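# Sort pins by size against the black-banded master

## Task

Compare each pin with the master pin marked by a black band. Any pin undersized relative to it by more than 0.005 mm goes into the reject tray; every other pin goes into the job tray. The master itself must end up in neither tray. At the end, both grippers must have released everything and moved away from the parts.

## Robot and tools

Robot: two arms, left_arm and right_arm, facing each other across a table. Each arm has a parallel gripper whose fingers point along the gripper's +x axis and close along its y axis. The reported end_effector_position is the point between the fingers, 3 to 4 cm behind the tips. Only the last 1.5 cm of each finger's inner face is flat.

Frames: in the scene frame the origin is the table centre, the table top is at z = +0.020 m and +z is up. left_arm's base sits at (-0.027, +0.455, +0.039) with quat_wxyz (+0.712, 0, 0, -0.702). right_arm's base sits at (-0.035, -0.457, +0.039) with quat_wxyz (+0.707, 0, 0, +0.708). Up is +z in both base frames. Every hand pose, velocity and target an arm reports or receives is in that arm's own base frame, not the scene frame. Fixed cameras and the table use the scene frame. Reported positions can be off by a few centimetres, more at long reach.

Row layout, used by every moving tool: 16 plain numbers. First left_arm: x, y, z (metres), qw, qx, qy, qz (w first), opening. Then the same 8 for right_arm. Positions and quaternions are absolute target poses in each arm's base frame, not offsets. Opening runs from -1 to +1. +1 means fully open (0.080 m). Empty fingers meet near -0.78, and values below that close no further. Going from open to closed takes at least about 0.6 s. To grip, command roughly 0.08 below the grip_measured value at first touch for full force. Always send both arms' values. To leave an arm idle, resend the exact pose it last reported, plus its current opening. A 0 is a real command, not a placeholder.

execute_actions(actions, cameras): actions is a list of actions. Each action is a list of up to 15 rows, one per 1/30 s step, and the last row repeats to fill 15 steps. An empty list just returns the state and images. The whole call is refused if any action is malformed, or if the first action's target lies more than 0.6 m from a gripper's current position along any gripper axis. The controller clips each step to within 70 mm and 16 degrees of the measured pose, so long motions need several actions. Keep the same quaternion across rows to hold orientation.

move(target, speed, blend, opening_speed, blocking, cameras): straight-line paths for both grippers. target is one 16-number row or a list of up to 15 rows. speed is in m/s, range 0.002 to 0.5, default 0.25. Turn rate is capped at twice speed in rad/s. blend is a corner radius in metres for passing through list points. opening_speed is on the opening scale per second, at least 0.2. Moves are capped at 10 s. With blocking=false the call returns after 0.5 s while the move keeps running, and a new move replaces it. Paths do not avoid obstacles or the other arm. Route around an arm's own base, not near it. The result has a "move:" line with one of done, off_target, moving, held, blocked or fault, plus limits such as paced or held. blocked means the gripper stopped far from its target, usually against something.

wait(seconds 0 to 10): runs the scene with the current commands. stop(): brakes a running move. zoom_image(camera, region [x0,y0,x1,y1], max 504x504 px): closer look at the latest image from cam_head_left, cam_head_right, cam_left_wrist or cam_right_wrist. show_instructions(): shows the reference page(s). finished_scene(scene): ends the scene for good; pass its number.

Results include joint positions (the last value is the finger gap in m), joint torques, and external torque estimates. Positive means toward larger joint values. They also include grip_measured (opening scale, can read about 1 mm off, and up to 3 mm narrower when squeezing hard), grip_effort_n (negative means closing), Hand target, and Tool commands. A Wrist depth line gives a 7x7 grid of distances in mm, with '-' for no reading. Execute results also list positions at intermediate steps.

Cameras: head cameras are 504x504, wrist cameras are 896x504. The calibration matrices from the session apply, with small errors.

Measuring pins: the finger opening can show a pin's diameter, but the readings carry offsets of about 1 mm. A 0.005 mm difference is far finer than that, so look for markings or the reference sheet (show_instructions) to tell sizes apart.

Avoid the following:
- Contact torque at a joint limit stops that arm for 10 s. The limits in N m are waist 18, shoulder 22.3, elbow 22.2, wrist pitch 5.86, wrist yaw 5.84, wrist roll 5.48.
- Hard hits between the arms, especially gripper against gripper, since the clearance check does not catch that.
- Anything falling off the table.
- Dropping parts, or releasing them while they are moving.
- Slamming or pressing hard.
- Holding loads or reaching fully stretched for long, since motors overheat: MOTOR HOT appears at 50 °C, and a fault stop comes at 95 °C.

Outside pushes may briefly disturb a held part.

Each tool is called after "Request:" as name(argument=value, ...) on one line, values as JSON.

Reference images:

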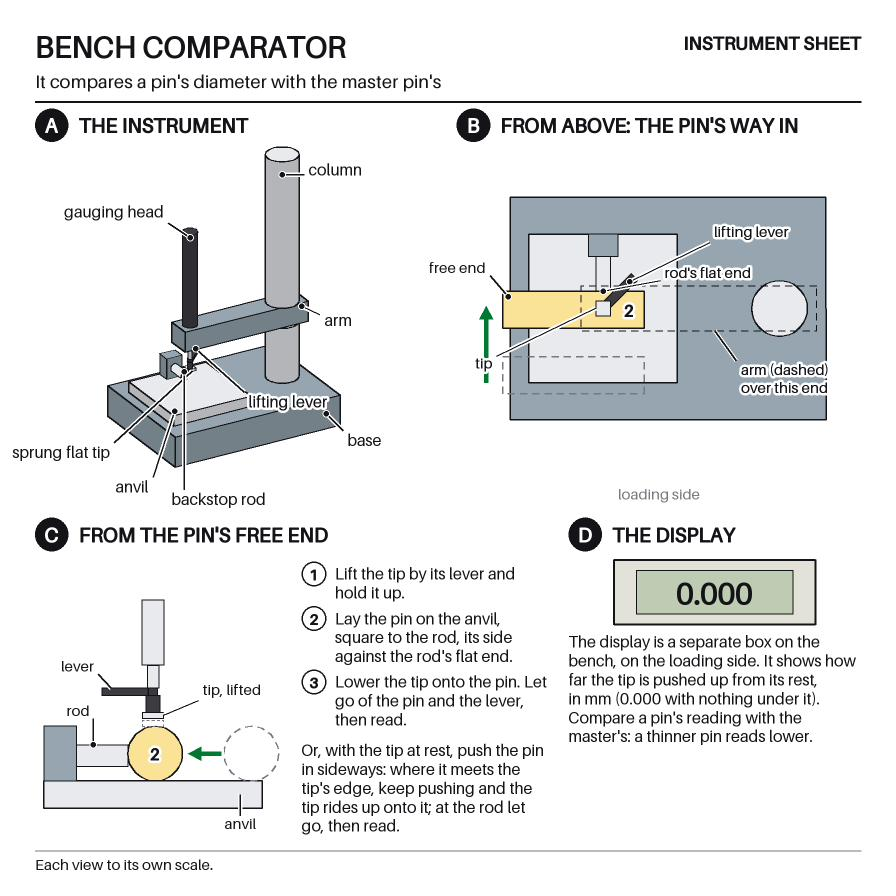

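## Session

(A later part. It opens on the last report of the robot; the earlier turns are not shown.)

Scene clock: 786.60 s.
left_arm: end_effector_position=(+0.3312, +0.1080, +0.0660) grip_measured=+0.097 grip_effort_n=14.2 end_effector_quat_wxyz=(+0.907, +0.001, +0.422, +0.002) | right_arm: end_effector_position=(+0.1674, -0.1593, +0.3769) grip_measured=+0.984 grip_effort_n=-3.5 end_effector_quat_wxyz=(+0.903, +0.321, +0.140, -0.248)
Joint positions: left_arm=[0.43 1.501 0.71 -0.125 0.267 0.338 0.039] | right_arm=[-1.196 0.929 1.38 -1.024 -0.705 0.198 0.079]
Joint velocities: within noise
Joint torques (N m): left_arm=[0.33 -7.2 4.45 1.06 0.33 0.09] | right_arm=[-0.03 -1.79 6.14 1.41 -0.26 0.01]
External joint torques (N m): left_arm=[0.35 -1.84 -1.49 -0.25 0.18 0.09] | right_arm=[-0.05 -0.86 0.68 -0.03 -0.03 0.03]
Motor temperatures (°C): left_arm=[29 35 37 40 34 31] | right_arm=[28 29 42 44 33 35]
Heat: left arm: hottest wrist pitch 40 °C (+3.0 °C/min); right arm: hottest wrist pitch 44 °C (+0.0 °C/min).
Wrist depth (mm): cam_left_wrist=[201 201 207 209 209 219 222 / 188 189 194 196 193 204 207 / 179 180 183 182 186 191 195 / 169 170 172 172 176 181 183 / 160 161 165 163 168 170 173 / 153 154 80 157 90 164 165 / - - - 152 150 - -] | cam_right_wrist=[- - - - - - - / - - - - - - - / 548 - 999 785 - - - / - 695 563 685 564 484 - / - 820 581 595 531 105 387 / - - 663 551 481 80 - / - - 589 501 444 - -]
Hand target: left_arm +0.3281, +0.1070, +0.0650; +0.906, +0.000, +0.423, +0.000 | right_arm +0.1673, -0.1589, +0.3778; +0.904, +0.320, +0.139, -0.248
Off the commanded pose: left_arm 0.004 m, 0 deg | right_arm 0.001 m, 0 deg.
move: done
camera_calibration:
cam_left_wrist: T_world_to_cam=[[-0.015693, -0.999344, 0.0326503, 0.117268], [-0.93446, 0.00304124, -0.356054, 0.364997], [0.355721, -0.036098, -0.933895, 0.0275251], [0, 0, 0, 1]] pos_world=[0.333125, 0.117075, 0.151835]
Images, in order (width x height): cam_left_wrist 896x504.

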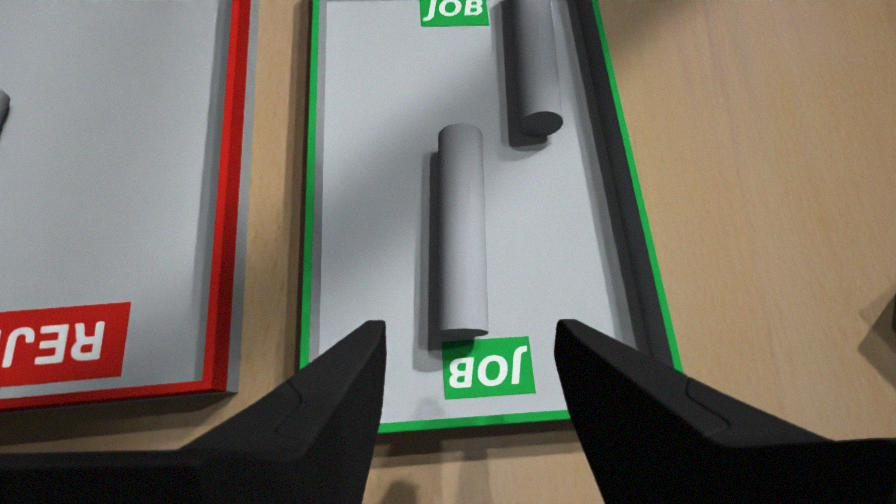

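Request:
move(target=[[0.347,0.1055,0.030,0.9063,0,0.4226,0,0.1,0.1673,-0.1589,0.3778,0.904,0.320,0.139,-0.248,0.984],[0.3550,0.1055,0.0155,0.9063,0,0.4226,0,0.1,0.1673,-0.1589,0.3778,0.904,0.320,0.139,-0.248,0.984],[0.3550,0.1055,0.0155,0.9063,0,0.4226,0,-0.65,0.1673,-0.1589,0.3778,0.904,0.320,0.139,-0.248,0.984],[0.345,0.105,0.10,0.9063,0,0.4226,0,-0.65,0.1673,-0.1589,0.3778,0.904,0.320,0.139,-0.248,0.984],[0.26,0.03,0.12,0.8925,0.0734,0.4162,-0.1574,-0.65,0.1673,-0.1589,0.3778,0.904,0.320,0.139,-0.248,0.984],[0.245,-0.05,0.11,0.7965,0.2017,0.3714,-0.4325,-0.65,0.1673,-0.1589,0.3778,0.904,0.320,0.139,-0.248,0.984]], speed=[0.1,0.05,0.05,0.08,0.2,0.2], blend=[0.01,0,0,0.01,0.02,0], opening_speed=1.0, cameras=["cam_left_wrist"])

Scene clock: 798.40 s.
left_arm: end_effector_position=(+0.2414, -0.0483, +0.1049) grip_measured=-0.479 grip_effort_n=-83.5 end_effector_quat_wxyz=(+0.795, +0.200, +0.380, -0.429) | right_arm: end_effector_position=(+0.1674, -0.1593, +0.3769) grip_measured=+0.984 grip_effort_n=-4.0 end_effector_quat_wxyz=(+0.903, +0.321, +0.140, -0.248)
Joint positions: left_arm=[0.164 1.213 0.713 -0.757 0.618 1.046 0.013] | right_arm=[-1.196 0.929 1.38 -1.024 -0.705 0.198 0.079]
Joint velocities: within noise
Joint torques (N m): left_arm=[-0.36 -3.41 7.63 0.65 0.77 0.09] | right_arm=[-0.03 -1.8 6.14 1.41 -0.26 0.01]
External joint torques (N m): left_arm=[-0.36 -0.07 1.63 -0.13 0.37 0.09] | right_arm=[-0.03 -0.87 0.67 -0.04 -0.04 0.03]
Motor temperatures (°C): left_arm=[29 35 37 39 34 31] | right_arm=[28 29 42 44 33 35]
Heat: left arm: hottest wrist pitch 39 °C (+2.0 °C/min); right arm: hottest wrist pitch 44 °C (+0.0 °C/min).
Wrist depth (mm): cam_left_wrist=[246 247 182 222 266 199 162 / 232 230 192 200 249 199 173 / 220 194 189 118 235 198 186 / 209 211 213 110 222 213 201 / 199 202 205 103 211 214 218 / 190 192 - 98 81 204 207 / - - - 187 - - -] | cam_right_wrist=[- - - - - - - / - - - - - - - / 591 - 988 774 - - - / - 742 850 692 564 483 - / - 561 716 607 526 106 387 / - - 654 548 484 80 - / - - 584 503 441 - -]
Hand target: left_arm +0.2449, -0.0500, +0.1099; +0.796, +0.202, +0.371, -0.432 | right_arm +0.1673, -0.1589, +0.3778; +0.904, +0.320, +0.139, -0.248
Off the commanded pose: left_arm 0.006 m, 1 deg | right_arm 0.001 m, 0 deg.
move: done; blend cut to 0.0083 m at target 1
camera_calibration:
cam_left_wrist: T_world_to_cam=[[-0.842128, -0.537347, 0.0455856, 0.178773], [-0.518752, 0.784079, -0.34076, 0.231172], [0.147363, -0.310611, -0.939045, 0.127746], [0, 0, 0, 1]] pos_world=[0.251646, -0.0455144, 0.190584]
Images, in order (width x height): cam_left_wrist 896x504.

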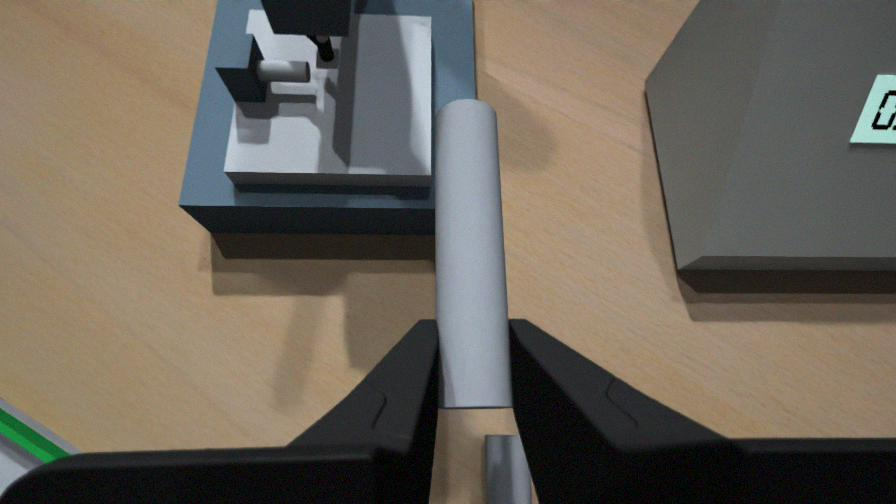

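Request:
move(target=[[0.262,-0.075,0.10,0.7965,0.2017,0.3714,-0.4325,-0.65,0.1673,-0.1589,0.3778,0.904,0.320,0.139,-0.248,0.984],[0.3020,-0.0948,0.088,0.7935,0.2079,0.3659,-0.4446,-0.65,0.1673,-0.1589,0.3778,0.904,0.320,0.139,-0.248,0.984],[0.3020,-0.0948,0.0560,0.7935,0.2079,0.3659,-0.4446,-0.65,0.1673,-0.1589,0.3778,0.904,0.320,0.139,-0.248,0.984],[0.3020,-0.0948,0.0530,0.7935,0.2079,0.3659,-0.4446,-0.65,0.1673,-0.1589,0.3778,0.904,0.320,0.139,-0.248,0.984]], speed=[0.15,0.1,0.05,0.03], blend=[0.01,0,0,0], cameras=["cam_left_wrist"])

Request:
move(target=[[0.3333,-0.0752,0.0535,0.7935,0.2079,0.3659,-0.4446,-0.65,0.1673,-0.1589,0.3778,0.904,0.320,0.139,-0.248,0.984]], speed=[0.03], cameras=["cam_left_wrist"])

Scene clock: 805.67 s.
left_arm: end_effector_position=(+0.3045, -0.0939, +0.0571) grip_measured=-0.479 grip_effort_n=-83.5 end_effector_quat_wxyz=(+0.794, +0.210, +0.361, -0.442) | right_arm: end_effector_position=(+0.1674, -0.1593, +0.3769) grip_measured=+0.984 grip_effort_n=-3.5 end_effector_quat_wxyz=(+0.903, +0.321, +0.140, -0.248)
Joint positions: left_arm=[-0.044 1.531 0.724 -0.306 0.564 0.849 0.013] | right_arm=[-1.196 0.929 1.38 -1.024 -0.705 0.198 0.079]
Joint velocities: within noise
Joint torques (N m): left_arm=[-0.3 -5.25 4.4 1.19 0.33 -0.05] | right_arm=[-0.04 -1.79 6.13 1.41 -0.26 0.01]
External joint torques (N m): left_arm=[-0.3 -0.01 -1.13 0.21 -0.01 -0.05] | right_arm=[-0.01 -0.83 0.64 -0.04 -0.05 0.03]
Motor temperatures (°C): left_arm=[29 35 37 39 34 31] | right_arm=[28 29 42 44 33 35]
Heat: left arm: hottest wrist pitch 39 °C (+2.0 °C/min); right arm: hottest wrist pitch 44 °C (+0.0 °C/min).
Wrist depth (mm): cam_left_wrist=[197 198 - 162 203 208 211 / 184 185 - 137 188 194 191 / 174 111 128 117 150 182 165 / 164 134 124 110 140 172 168 / 155 126 118 104 132 162 161 / 147 145 - 99 81 154 154 / - - - 142 - - -] | cam_right_wrist=[- - - - - - - / - - - - - - - / 643 - 991 761 - - - / 521 772 859 689 557 488 - / - 518 714 615 529 106 389 / - - 628 544 481 80 - / - - 586 504 439 - -]
Hand target: left_arm +0.3020, -0.0947, +0.0531; +0.792, +0.207, +0.365, -0.444 | right_arm +0.1673, -0.1589, +0.3778; +0.904, +0.320, +0.139, -0.248
Off the commanded pose: left_arm 0.005 m, 1 deg | right_arm 0.001 m, 0 deg.
move: done
camera_calibration:
cam_left_wrist: T_world_to_cam=[[-0.862261, -0.505988, 0.0219474, 0.220043], [-0.477993, 0.798699, -0.365516, 0.273741], [0.167418, -0.325661, -0.930546, 0.0513295], [0, 0, 0, 1]] pos_world=[0.311987, -0.0905815, 0.142992]
Images, in order (width x height): cam_left_wrist 896x504.

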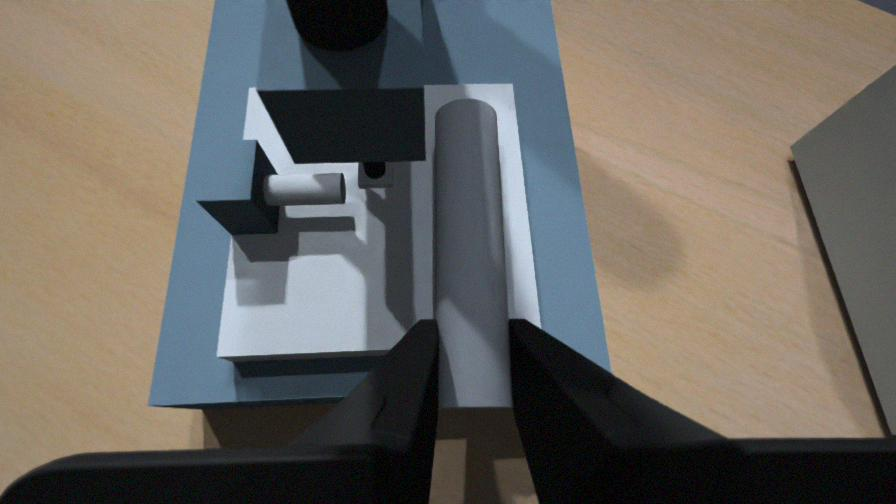

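Scene clock: 807.23 s.
left_arm: end_effector_position=(+0.3274, -0.0823, +0.0565) grip_measured=-0.479 grip_effort_n=-83.5 end_effector_quat_wxyz=(+0.789, +0.204, +0.360, -0.454) | right_arm: end_effector_position=(+0.1674, -0.1593, +0.3769) grip_measured=+0.984 grip_effort_n=-3.5 end_effector_quat_wxyz=(+0.903, +0.321, +0.140, -0.248)
Joint positions: left_arm=[0.012 1.64 0.836 -0.364 0.612 0.925 0.013] | right_arm=[-1.196 0.929 1.38 -1.024 -0.705 0.198 0.079]
Joint velocities: within noise
Joint torques (N m): left_arm=[1.34 -4.7 6.77 1.17 -0.2 0.11] | right_arm=[-0.03 -1.79 6.14 1.41 -0.26 0.01]
External joint torques (N m): left_arm=[1.33 1.38 1.18 0.23 -0.58 0.11] | right_arm=[-0.04 -0.87 0.67 -0.03 -0.04 0.03]
Motor temperatures (°C): left_arm=[29 35 38 39 34 31] | right_arm=[28 29 42 44 33 35]
Heat: left arm: hottest wrist pitch 39 °C (+2.0 °C/min); right arm: hottest wrist pitch 44 °C (+0.0 °C/min).
Wrist depth (mm): cam_left_wrist=[194 197 163 - 170 213 218 / 183 185 151 - 158 199 202 / 171 173 132 111 135 185 184 / 162 163 124 116 128 174 176 / 153 154 119 104 121 164 167 / 145 146 - 99 76 155 157 / - - - 142 - - -] | cam_right_wrist=[- - - - - - - / - - - - - - - / 623 - 985 779 - - - / 501 763 868 692 560 490 - / - 491 712 616 530 105 387 / - - 637 544 487 80 - / - - 583 506 442 - -]
Hand target: left_arm +0.3330, -0.0752, +0.0536; +0.792, +0.207, +0.365, -0.444 | right_arm +0.1673, -0.1589, +0.3778; +0.904, +0.320, +0.139, -0.248
Off the commanded pose: left_arm 0.010 m, 1 deg | right_arm 0.001 m, 0 deg.
move: off_target (left_arm)
camera_calibration:
cam_left_wrist: T_world_to_cam=[[-0.872347, -0.487135, 0.041359, 0.249419], [-0.465822, 0.802533, -0.37276, 0.271962], [0.148392, -0.344442, -0.927006, 0.055215], [0, 0, 0, 1]] pos_world=[0.336072, -0.0777394, 0.142245]
Images, in order (width x height): cam_left_wrist 896x504.

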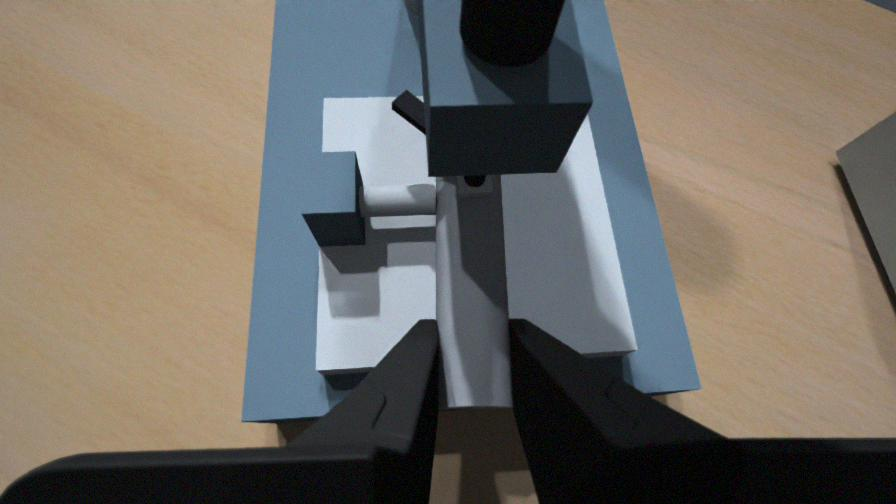

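Request:
move(target=[[0.3307,-0.0770,0.0550,0.7935,0.2079,0.3659,-0.4446,-0.65,0.1673,-0.1589,0.3778,0.904,0.320,0.139,-0.248,0.984],[0.3307,-0.0770,0.0550,0.7935,0.2079,0.3659,-0.4446,0.2,0.1673,-0.1589,0.3778,0.904,0.320,0.139,-0.248,0.984],[0.3120,-0.0490,0.097,0.7935,0.2079,0.3659,-0.4446,0.2,0.1673,-0.1589,0.3778,0.904,0.320,0.139,-0.248,0.984],[0.19,-0.12,0.15,0.7965,0.2017,0.3714,-0.4325,0.2,0.1673,-0.1589,0.3778,0.904,0.320,0.139,-0.248,0.984]], speed=[0.03,0.05,0.06,0.2], blend=[0,0,0.01,0], opening_speed=1.0, cameras=["cam_left_wrist"])

Request:
zoom_image(camera="cam_left_wrist", region=[600, 200, 750, 290])

Scene clock: 815.13 s.
left_arm: end_effector_position=(+0.1924, -0.1206, +0.1536) grip_measured=+0.197 grip_effort_n=14.2 end_effector_quat_wxyz=(+0.798, +0.201, +0.367, -0.433) | right_arm: end_effector_position=(+0.1674, -0.1593, +0.3769) grip_measured=+0.984 grip_effort_n=-3.5 end_effector_quat_wxyz=(+0.903, +0.321, +0.140, -0.248)
Joint positions: left_arm=[-0.272 0.9 0.718 -0.818 0.442 0.593 0.044] | right_arm=[-1.196 0.929 1.38 -1.024 -0.705 0.198 0.079]
Joint velocities: within noise
Joint torques (N m): left_arm=[-0.32 -2.72 4.94 0.93 0.08 -0.07] | right_arm=[-0.03 -1.8 6.13 1.41 -0.26 0.01]
External joint torques (N m): left_arm=[-0.31 -0.9 -1.59 -0.23 -0.18 -0.08] | right_arm=[-0.03 -0.89 0.69 -0.02 -0.04 0.03]
Motor temperatures (°C): left_arm=[29 35 38 38 34 31] | right_arm=[28 29 42 44 33 35]
Heat: left arm: hottest elbow 38 °C (+1.0 °C/min); right arm: hottest wrist pitch 44 °C (+0.0 °C/min).
Wrist depth (mm): cam_left_wrist=[317 214 326 331 - - - / 178 261 276 309 182 184 187 / 210 234 259 289 193 196 202 / 230 224 253 273 207 208 268 / 227 227 228 258 218 225 259 / 240 244 80 246 94 82 247 / - - 230 234 233 76 -] | cam_right_wrist=[- - - - - - - / - - - - - - - / 728 - - 775 - - - / 555 806 860 682 563 487 - / 553 809 714 616 533 105 389 / - - 662 552 484 80 - / - - 577 502 441 - -]
Hand target: left_arm +0.1900, -0.1200, +0.1500; +0.796, +0.202, +0.371, -0.432 | right_arm +0.1673, -0.1589, +0.3778; +0.904, +0.320, +0.139, -0.248
Off the commanded pose: left_arm 0.004 m, 1 deg | right_arm 0.001 m, 0 deg.
move: done
camera_calibration:
cam_left_wrist: T_world_to_cam=[[-0.84849, -0.528187, 0.0328985, 0.100786], [-0.50262, 0.784841, -0.362487, 0.279325], [0.165641, -0.324103, -0.931408, 0.151952], [0, 0, 0, 1]] pos_world=[0.200741, -0.116743, 0.239465]
Images, in order (width x height): cam_left_wrist 896x504.

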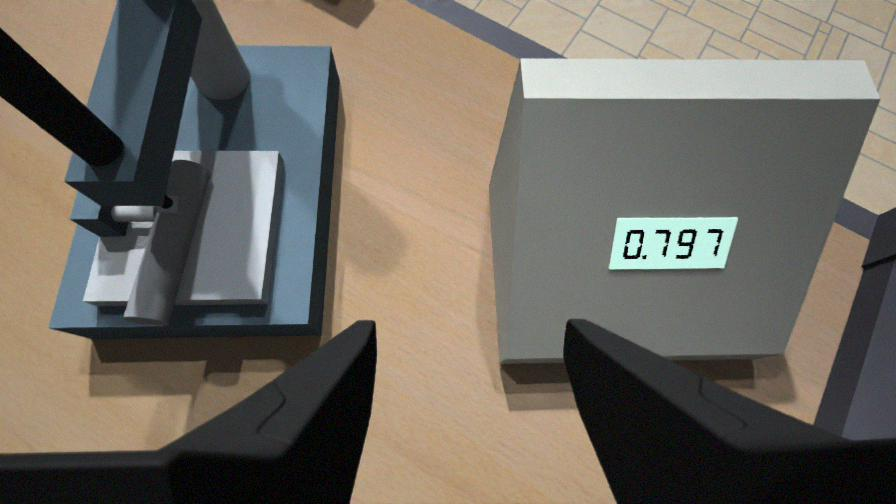

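Scaled by 3.360 from the camera's 896x504 image, which has a finer 1280x720 frame.

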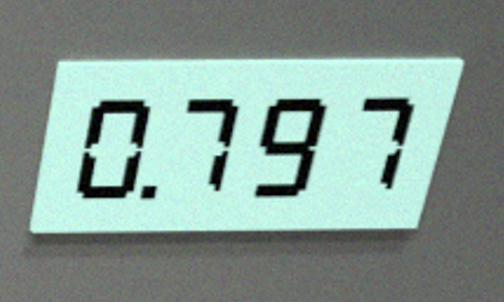

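Request:
move(target=[[0.3120,-0.0490,0.097,0.7935,0.2079,0.3659,-0.4446,0.2,0.1673,-0.1589,0.3778,0.904,0.320,0.139,-0.248,0.984],[0.3292,-0.0800,0.0575,0.7925,0.2075,0.3699,-0.4450,0.2,0.1673,-0.1589,0.3778,0.904,0.320,0.139,-0.248,0.984],[0.3247,-0.0825,0.0505,0.7925,0.2075,0.3699,-0.4450,0.2,0.1673,-0.1589,0.3778,0.904,0.320,0.139,-0.248,0.984],[0.3247,-0.0825,0.0505,0.7925,0.2075,0.3699,-0.4450,-0.65,0.1673,-0.1589,0.3778,0.904,0.320,0.139,-0.248,0.984],[0.2990,-0.0990,0.053,0.7925,0.2075,0.3699,-0.4450,-0.65,0.1673,-0.1589,0.3778,0.904,0.320,0.139,-0.248,0.984]], speed=[0.2,0.08,0.05,0.05,0.06], opening_speed=1.0, cameras=["cam_left_wrist"])

Request:
move(target=[[0.2950,-0.0940,0.10,0.7925,0.2075,0.3699,-0.4450,-0.65,0.1673,-0.1589,0.3778,0.904,0.320,0.139,-0.248,0.984],[0.25,-0.03,0.12,0.7925,0.2075,0.3699,-0.4450,-0.65,0.1673,-0.1589,0.3778,0.904,0.320,0.139,-0.248,0.984],[0.29,0.12,0.12,0.9063,0,0.4226,0,-0.65,0.1673,-0.1589,0.3778,0.904,0.320,0.139,-0.248,0.984],[0.365,0.242,0.075,0.9063,0,0.4226,0,-0.65,0.1673,-0.1589,0.3778,0.904,0.320,0.139,-0.248,0.984]], speed=[0.1,0.15,0.2,0.15], blend=[0.01,0.01,0.03,0], cameras=["cam_left_wrist"])

Scene clock: 829.50 s.
left_arm: end_effector_position=(+0.3040, -0.0976, +0.0558) grip_measured=-0.476 grip_effort_n=-83.5 end_effector_quat_wxyz=(+0.793, +0.207, +0.364, -0.442) | right_arm: end_effector_position=(+0.1674, -0.1593, +0.3769) grip_measured=+0.984 grip_effort_n=-3.5 end_effector_quat_wxyz=(+0.903, +0.321, +0.140, -0.248)
Joint positions: left_arm=[-0.059 1.534 0.724 -0.301 0.556 0.83 0.014] | right_arm=[-1.196 0.929 1.38 -1.024 -0.705 0.198 0.079]
Joint velocities: within noise
Joint torques (N m): left_arm=[-0.6 -6.78 3.79 0.82 0.23 -0.04] | right_arm=[-0.03 -1.79 6.13 1.41 -0.26 0.01]
External joint torques (N m): left_arm=[-0.59 -1.5 -1.77 -0.17 -0.11 -0.04] | right_arm=[-0.04 -0.79 0.59 -0.05 -0.03 0.03]
Motor temperatures (°C): left_arm=[29 34 37 38 34 31] | right_arm=[28 29 42 44 33 35]
Heat: left arm: hottest wrist pitch 38 °C (-1.0 °C/min); right arm: hottest wrist pitch 44 °C (+0.0 °C/min).
Wrist depth (mm): cam_left_wrist=[194 195 - 161 202 207 210 / 182 183 - 123 187 193 193 / 171 109 115 116 175 181 163 / 162 130 123 112 139 171 164 / 153 123 117 103 132 162 160 / 145 119 119 98 81 154 154 / - - - 142 - - -] | cam_right_wrist=[- - - - - - - / - - - - - - - / 644 - 988 776 - - - / 520 772 854 689 566 482 - / - 523 720 611 534 105 385 / - - 637 551 486 80 - / - - 582 503 442 - -]
Hand target: left_arm +0.2991, -0.0989, +0.0530; +0.790, +0.207, +0.369, -0.444 | right_arm +0.1673, -0.1589, +0.3778; +0.904, +0.320, +0.139, -0.248
Off the commanded pose: left_arm 0.006 m, 1 deg | right_arm 0.001 m, 0 deg.
move: done
camera_calibration:
cam_left_wrist: T_world_to_cam=[[-0.860706, -0.50824, 0.0296135, 0.216591], [-0.483342, 0.797503, -0.361068, 0.277256], [0.159892, -0.325087, -0.932069, 0.0515019], [0, 0, 0, 1]] pos_world=[0.312196, -0.0942901, 0.141698]
Images, in order (width x height): cam_left_wrist 896x504.

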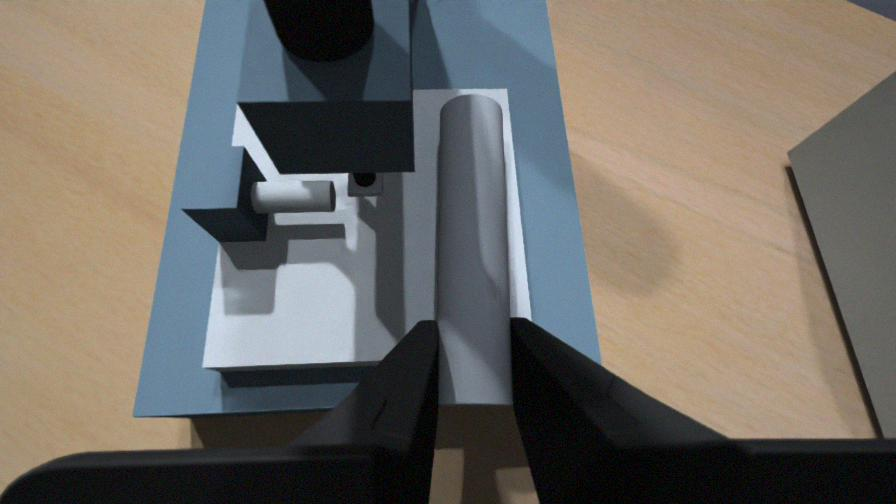

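Scene clock: 834.63 s.
left_arm: end_effector_position=(+0.3612, +0.2395, +0.0715) grip_measured=-0.475 grip_effort_n=-83.5 end_effector_quat_wxyz=(+0.903, -0.003, +0.429, +0.002) | right_arm: end_effector_position=(+0.1674, -0.1593, +0.3769) grip_measured=+0.984 grip_effort_n=-4.0 end_effector_quat_wxyz=(+0.903, +0.321, +0.140, -0.248)
Joint positions: left_arm=[0.733 1.863 1.169 -0.331 0.436 0.602 0.014] | right_arm=[-1.196 0.929 1.38 -1.024 -0.705 0.198 0.079]
Joint velocities: within noise
Joint torques (N m): left_arm=[0.12 -8.61 7.64 1.08 0.56 0.1] | right_arm=[-0.02 -1.79 6.13 1.41 -0.26 0.01]
External joint torques (N m): left_arm=[0.12 -0.28 1.53 -0.09 0.3 0.1] | right_arm=[-0.02 -0.75 0.57 -0.05 -0.04 0.03]
Motor temperatures (°C): left_arm=[29 34 37 38 34 31] | right_arm=[28 29 42 44 33 35]
Heat: left arm: hottest wrist pitch 38 °C (-1.0 °C/min); right arm: hottest wrist pitch 44 °C (+0.0 °C/min).
Wrist depth (mm): cam_left_wrist=[179 199 206 208 211 211 206 / 174 188 193 194 196 203 201 / 175 178 177 116 188 190 192 / 168 170 171 110 179 181 184 / 161 161 152 102 169 172 175 / 154 154 - 97 81 164 165 / - - - 151 - - -] | cam_right_wrist=[- - - - - - - / 522 526 503 - - - - / 617 - 547 673 - - - / - 800 875 646 568 486 - / - 824 717 617 533 105 387 / - - 654 546 485 80 - / - - 578 500 440 - -]
Hand target: left_arm +0.3649, +0.2420, +0.0750; +0.906, +0.000, +0.423, +0.000 | right_arm +0.1673, -0.1589, +0.3778; +0.904, +0.320, +0.139, -0.248
Off the commanded pose: left_arm 0.006 m, 1 deg | right_arm 0.001 m, 0 deg.
move: done
camera_calibration:
cam_left_wrist: T_world_to_cam=[[-0.0118783, -0.99912, 0.0402354, 0.246939], [-0.93972, -0.00259789, -0.341935, 0.396835], [0.341738, -0.0418716, -0.938862, 0.0334859], [0, 0, 0, 1]] pos_world=[0.364403, 0.249154, 0.157195]
Images, in order (width x height): cam_left_wrist 896x504.

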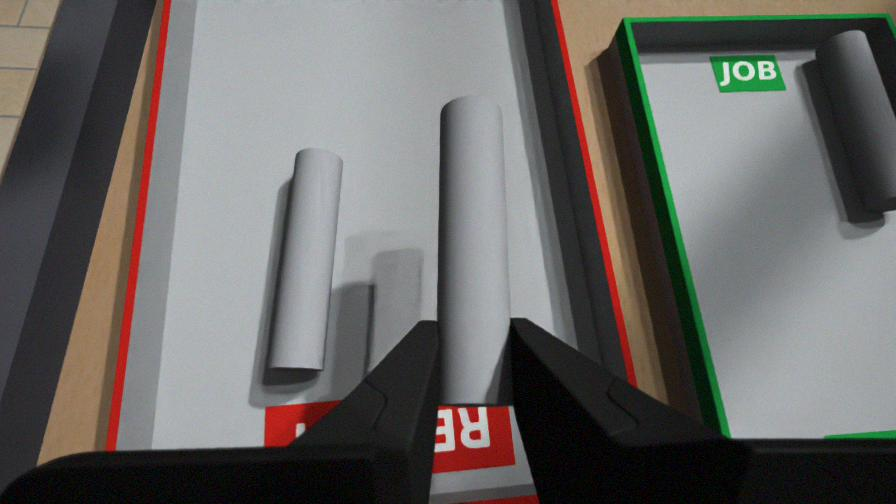

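Request:
move(target=[[0.369,0.243,0.022,0.9063,0,0.4226,0,-0.65,0.1673,-0.1589,0.3778,0.904,0.320,0.139,-0.248,0.984],[0.369,0.243,0.0180,0.9063,0,0.4226,0,-0.65,0.1673,-0.1589,0.3778,0.904,0.320,0.139,-0.248,0.984]], speed=[0.07,0.03], blend=[0,0], cameras=["cam_left_wrist"])

Scene clock: 839.70 s.
left_arm: end_effector_position=(+0.3696, +0.2464, +0.0229) grip_measured=-0.475 grip_effort_n=-83.5 end_effector_quat_wxyz=(+0.907, +0.005, +0.420, +0.004) | right_arm: end_effector_position=(+0.1674, -0.1593, +0.3769) grip_measured=+0.984 grip_effort_n=-3.5 end_effector_quat_wxyz=(+0.903, +0.321, +0.140, -0.248)
Joint positions: left_arm=[0.732 1.987 1.109 -0.123 0.437 0.602 0.014] | right_arm=[-1.196 0.929 1.38 -1.024 -0.705 0.198 0.079]
Joint velocities: within noise
Joint torques (N m): left_arm=[-0.31 -8.85 4.43 1.35 0.44 -0.05] | right_arm=[-0.04 -1.79 6.14 1.41 -0.26 0.01]
External joint torques (N m): left_arm=[-0.31 -0.3 -1.01 0.21 0.19 -0.05] | right_arm=[-0.04 -0.82 0.67 -0.03 -0.04 0.03]
Motor temperatures (°C): left_arm=[29 35 37 38 34 31] | right_arm=[28 29 42 44 33 35]
Heat: left arm: hottest wrist pitch 38 °C (-1.0 °C/min); right arm: hottest wrist pitch 44 °C (+0.0 °C/min).
Wrist depth (mm): cam_left_wrist=[136 145 147 150 152 152 156 / 125 137 138 140 142 133 145 / 124 129 128 117 133 134 135 / - 121 113 110 126 126 128 / 114 116 116 103 119 118 121 / - 110 110 98 81 104 116 / - - - 107 - - -] | cam_right_wrist=[- - - - - - - / - - - - - - - / - - 548 707 - - - / - 805 856 607 559 487 - / - 833 710 604 530 105 385 / - - 660 549 484 80 - / - - 588 503 446 - -]
Hand target: left_arm +0.3690, +0.2429, +0.0181; +0.906, +0.000, +0.423, +0.000 | right_arm +0.1673, -0.1589, +0.3778; +0.904, +0.320, +0.139, -0.248
Off the commanded pose: left_arm 0.006 m, 1 deg | right_arm 0.001 m, 0 deg.
move: done
camera_calibration:
cam_left_wrist: T_world_to_cam=[[-0.0136365, -0.999609, 0.0244265, 0.257029], [-0.933303, 0.00395777, -0.359069, 0.384503], [0.358832, -0.0276938, -0.932991, -0.0245803], [0, 0, 0, 1]] pos_world=[0.371183, 0.254725, 0.108852]
Images, in order (width x height): cam_left_wrist 896x504.

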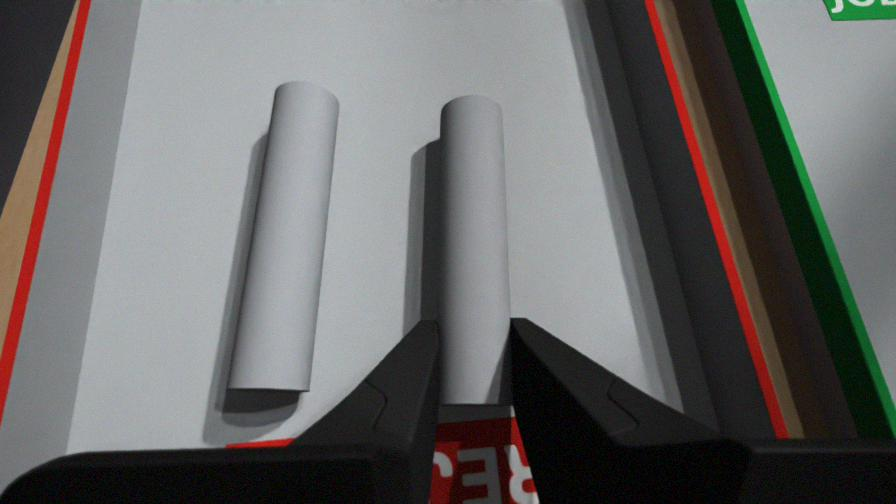

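Request:
move(target=[[0.369,0.243,0.0160,0.9063,0,0.4226,0,-0.65,0.1673,-0.1589,0.3778,0.904,0.320,0.139,-0.248,0.984],[0.369,0.243,0.017,0.9063,0,0.4226,0,-0.15,0.1673,-0.1589,0.3778,0.904,0.320,0.139,-0.248,0.984],[0.345,0.243,0.065,0.9063,0,0.4226,0,-0.15,0.1673,-0.1589,0.3778,0.904,0.320,0.139,-0.248,0.984],[0.32,0.16,0.16,0.9063,0,0.4226,0,0,0.1673,-0.1589,0.3778,0.904,0.320,0.139,-0.248,0.984]], speed=[0.03,0.05,0.08,0.15], blend=[0,0,0,0], opening_speed=0.8, cameras=["cam_left_wrist","cam_head_left"])

Scene clock: 847.60 s.
left_arm: end_effector_position=(+0.3199, +0.1607, +0.1571) grip_measured=-0.004 grip_effort_n=14.7 end_effector_quat_wxyz=(+0.905, -0.003, +0.425, -0.002) | right_arm: end_effector_position=(+0.1674, -0.1593, +0.3769) grip_measured=+0.984 grip_effort_n=-4.0 end_effector_quat_wxyz=(+0.903, +0.321, +0.140, -0.248)
Joint positions: left_arm=[0.625 1.452 1.066 -0.594 0.389 0.504 0.035] | right_arm=[-1.196 0.929 1.38 -1.024 -0.705 0.198 0.079]
Joint velocities: within noise
Joint torques (N m): left_arm=[-0.33 -7.38 6.53 0.96 0.04 -0.05] | right_arm=[-0.03 -1.79 6.13 1.41 -0.26 0.01]
External joint torques (N m): left_arm=[-0.33 -1.77 0.01 -0.23 -0.19 -0.06] | right_arm=[-0.03 -0.87 0.7 -0.02 -0.04 0.03]
Motor temperatures (°C): left_arm=[29 36 37 38 34 31] | right_arm=[28 29 42 44 33 35]
Heat: left arm: hottest wrist pitch 38 °C (-2.0 °C/min); right arm: hottest wrist pitch 44 °C (+0.0 °C/min).
Wrist depth (mm): cam_left_wrist=[306 312 318 328 334 340 346 / 274 293 300 302 302 317 324 / 261 277 281 288 288 300 304 / 256 259 264 270 276 280 287 / 246 249 253 257 262 266 267 / 235 241 - 246 84 256 258 / - - - 235 79 - -] | cam_right_wrist=[- - - - - - - / 515 462 - - - - - / 646 523 570 777 - - - / - 737 808 678 563 485 - / - 829 714 606 525 105 384 / - - 655 547 483 80 - / - - 578 505 443 - -]
Hand target: left_arm +0.3200, +0.1601, +0.1600; +0.906, +0.000, +0.423, +0.000 | right_arm +0.1673, -0.1589, +0.3778; +0.904, +0.320, +0.139, -0.248
Off the commanded pose: left_arm 0.003 m, 0 deg | right_arm 0.001 m, 0 deg.
move: done
camera_calibration:
cam_left_wrist: T_world_to_cam=[[-0.0183108, -0.99888, 0.0436297, 0.165737], [-0.93655, 0.00185756, -0.35053, 0.38668], [0.350056, -0.0472799, -0.935535, 0.122346], [0, 0, 0, 1]] pos_world=[0.322352, 0.170617, 0.24277]
Images, in order (width x height): cam_head_left 504x504, cam_left_wrist 896x504.

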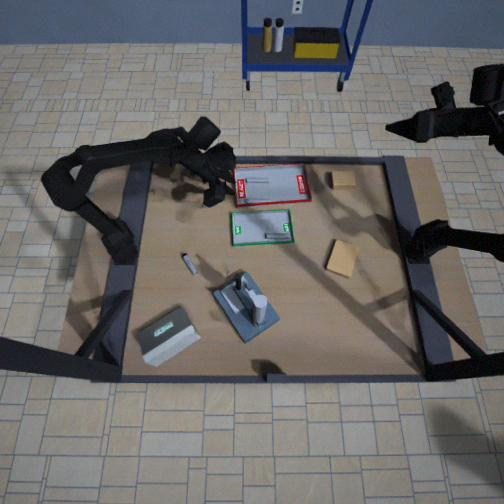

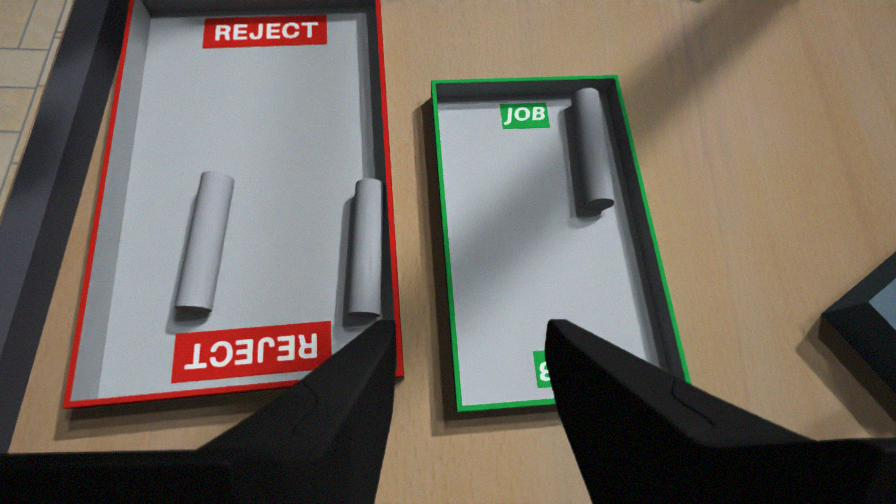

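Request:
zoom_image(camera="cam_left_wrist", region=[340, 60, 700, 420])

Scaled by 1.400 from the camera's 896x504 image, which has a finer 1280x720 frame.

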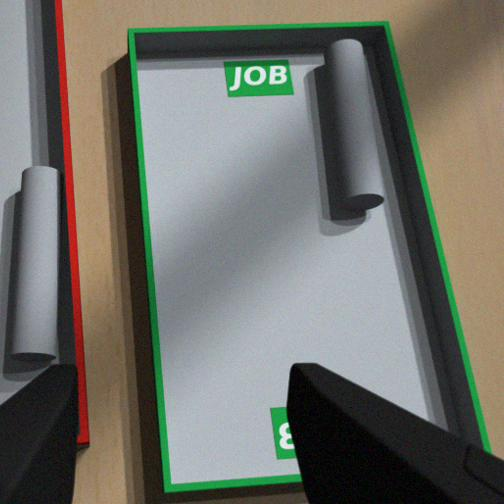

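Request:
zoom_image(camera="cam_left_wrist", region=[540, 70, 660, 230])

Request:
zoom_image(camera="cam_head_left", region=[215, 155, 325, 255])

Scaled by 3.150 from the camera's 896x504 image, which has a finer 1280x720 frame.

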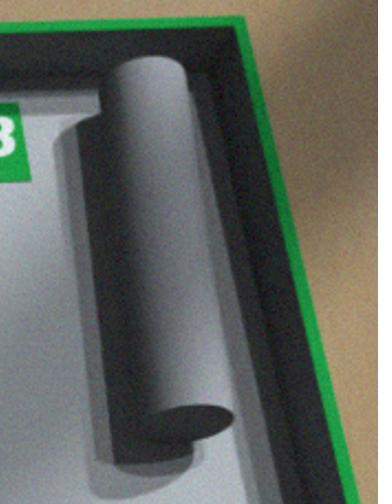

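Scaled by 4.582 from the camera's 504x504 image, which has a finer 720x720 frame.

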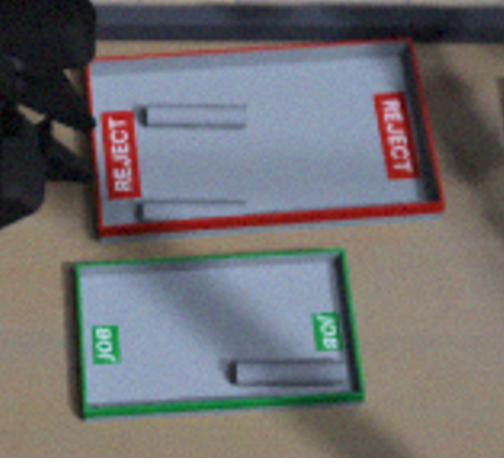

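Request:
move(target=[0.42,0.085,0.12,0.9063,0,0.4226,0,0,0.1673,-0.1589,0.3778,0.904,0.320,0.139,-0.248,0.984], speed=0.15, cameras=["cam_left_wrist"])

Scene clock: 866.13 s.
left_arm: end_effector_position=(+0.4164, +0.0839, +0.1192) grip_measured=-0.003 grip_effort_n=14.2 end_effector_quat_wxyz=(+0.906, -0.001, +0.424, -0.003) | right_arm: end_effector_position=(+0.1674, -0.1593, +0.3769) grip_measured=+0.984 grip_effort_n=-4.4 end_effector_quat_wxyz=(+0.903, +0.321, +0.140, -0.248)
Joint positions: left_arm=[0.259 1.681 1.124 -0.338 0.17 0.201 0.035] | right_arm=[-1.196 0.929 1.38 -1.024 -0.705 0.198 0.079]
Joint velocities: within noise
Joint torques (N m): left_arm=[-0.17 -7.17 7.63 1.36 -0.1 -0.05] | right_arm=[-0.04 -1.79 6.14 1.41 -0.26 0.01]
External joint torques (N m): left_arm=[-0.21 0.16 1.16 0.03 -0.19 -0.05] | right_arm=[-0.02 -0.96 0.7 -0.04 -0.05 0.03]
Motor temperatures (°C): left_arm=[29 37 39 38 34 31] | right_arm=[28 29 42 44 33 35]
Heat: left arm: hottest elbow 39 °C (+2.0 °C/min); right arm: hottest wrist pitch 44 °C (+0.0 °C/min).
Wrist depth (mm): cam_left_wrist=[264 268 272 276 277 283 290 / 245 249 256 259 264 267 271 / 232 236 241 239 248 252 255 / 220 221 226 226 234 238 241 / 209 211 214 212 223 225 228 / 200 191 - 205 84 216 217 / - - - 196 85 - -] | cam_right_wrist=[- - - - - - - / - - - - - - - / 475 - 994 777 - - - / - 385 848 687 564 484 - / - 452 479 597 533 106 389 / - - 640 544 481 80 - / - - 581 499 442 - -]
Hand target: left_arm +0.4199, +0.0849, +0.1200; +0.906, +0.000, +0.423, +0.000 | right_arm +0.1673, -0.1589, +0.3778; +0.904, +0.320, +0.139, -0.248
Off the commanded pose: left_arm 0.004 m, 0 deg | right_arm 0.001 m, 0 deg.
move: done
camera_calibration:
cam_left_wrist: T_world_to_cam=[[-0.0212912, -0.998946, 0.0406729, 0.0941149], [-0.936266, 0.00565395, -0.351248, 0.463555], [0.350647, -0.0455591, -0.935399, 0.049079], [0, 0, 0, 1]] pos_world=[0.418805, 0.0936308, 0.204903]
Images, in order (width x height): cam_left_wrist 896x504.

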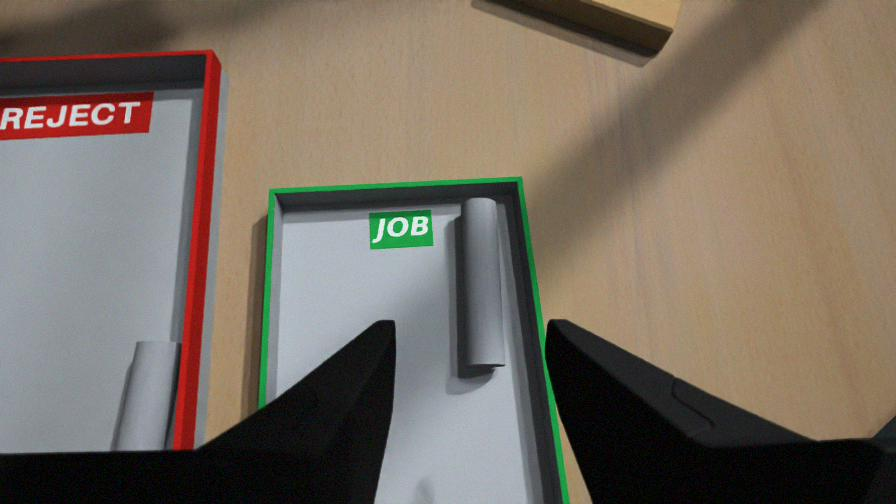

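Request:
zoom_image(camera="cam_left_wrist", region=[400, 160, 600, 400])

Scaled by 2.100 from the camera's 896x504 image, which has a finer 1280x720 frame.

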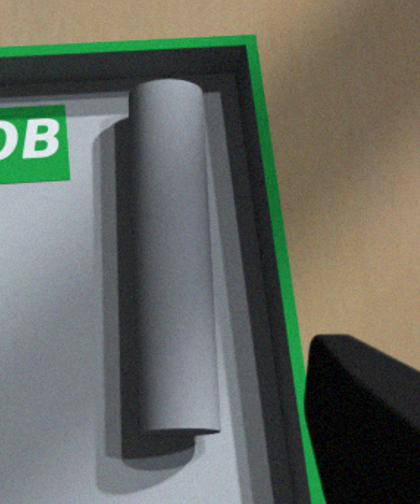

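Request:
move(target=[0.28,0.05,0.22,0.9063,0,0.4226,0,0,0.1673,-0.1589,0.3778,0.904,0.320,0.139,-0.248,0.984], speed=0.2, cameras=["cam_head_left"])

Request:
finished_scene(scene=1)

Scene clock: 872.00 s.
left_arm: end_effector_position=(+0.2798, +0.0489, +0.2142) grip_measured=-0.003 grip_effort_n=14.2 end_effector_quat_wxyz=(+0.903, -0.002, +0.430, -0.002) | right_arm: end_effector_position=(+0.1674, -0.1593, +0.3769) grip_measured=+0.984 grip_effort_n=-4.0 end_effector_quat_wxyz=(+0.903, +0.321, +0.140, -0.248)
Joint positions: left_arm=[0.263 1.105 1.044 -0.845 0.169 0.204 0.035] | right_arm=[-1.196 0.929 1.38 -1.024 -0.705 0.198 0.079]
Joint velocities: within noise
Joint torques (N m): left_arm=[0.31 -4.41 7.66 1.07 0.1 0.1] | right_arm=[-0.03 -1.79 6.14 1.41 -0.26 0.01]
External joint torques (N m): left_arm=[0.31 -1.32 1.17 -0.22 0.01 0.1] | right_arm=[-0.02 -0.9 0.68 -0.03 -0.04 0.03]
Motor temperatures (°C): left_arm=[29 37 38 38 34 31] | right_arm=[28 29 42 44 33 35]
Heat: left arm: hottest elbow 38 °C (+0.0 °C/min); right arm: hottest wrist pitch 44 °C (+0.0 °C/min).
Wrist depth (mm): cam_left_wrist=[371 379 394 401 407 413 420 / 355 360 367 374 383 389 393 / 337 341 348 350 360 363 332 / 319 323 329 335 341 300 243 / 305 308 314 318 325 291 304 / 294 300 - 303 84 283 315 / - - - 290 79 - -] | cam_right_wrist=[- - - - - - - / - - - - - - - / 433 - 982 773 - - - / - 517 857 681 563 483 - / - 808 717 604 533 106 388 / - - 654 548 483 80 - / - - 584 504 444 - -]
Hand target: left_arm +0.2800, +0.0499, +0.2199; +0.906, +0.000, +0.423, +0.000 | right_arm +0.1673, -0.1589, +0.3778; +0.904, +0.320, +0.139, -0.248
Off the commanded pose: left_arm 0.006 m, 1 deg | right_arm 0.001 m, 0 deg.
move: done
Images, in order (width x height): cam_head_left 504x504.

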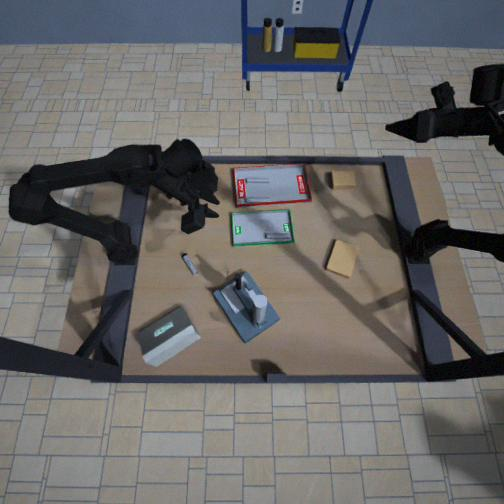

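The scene is finished: the task was done.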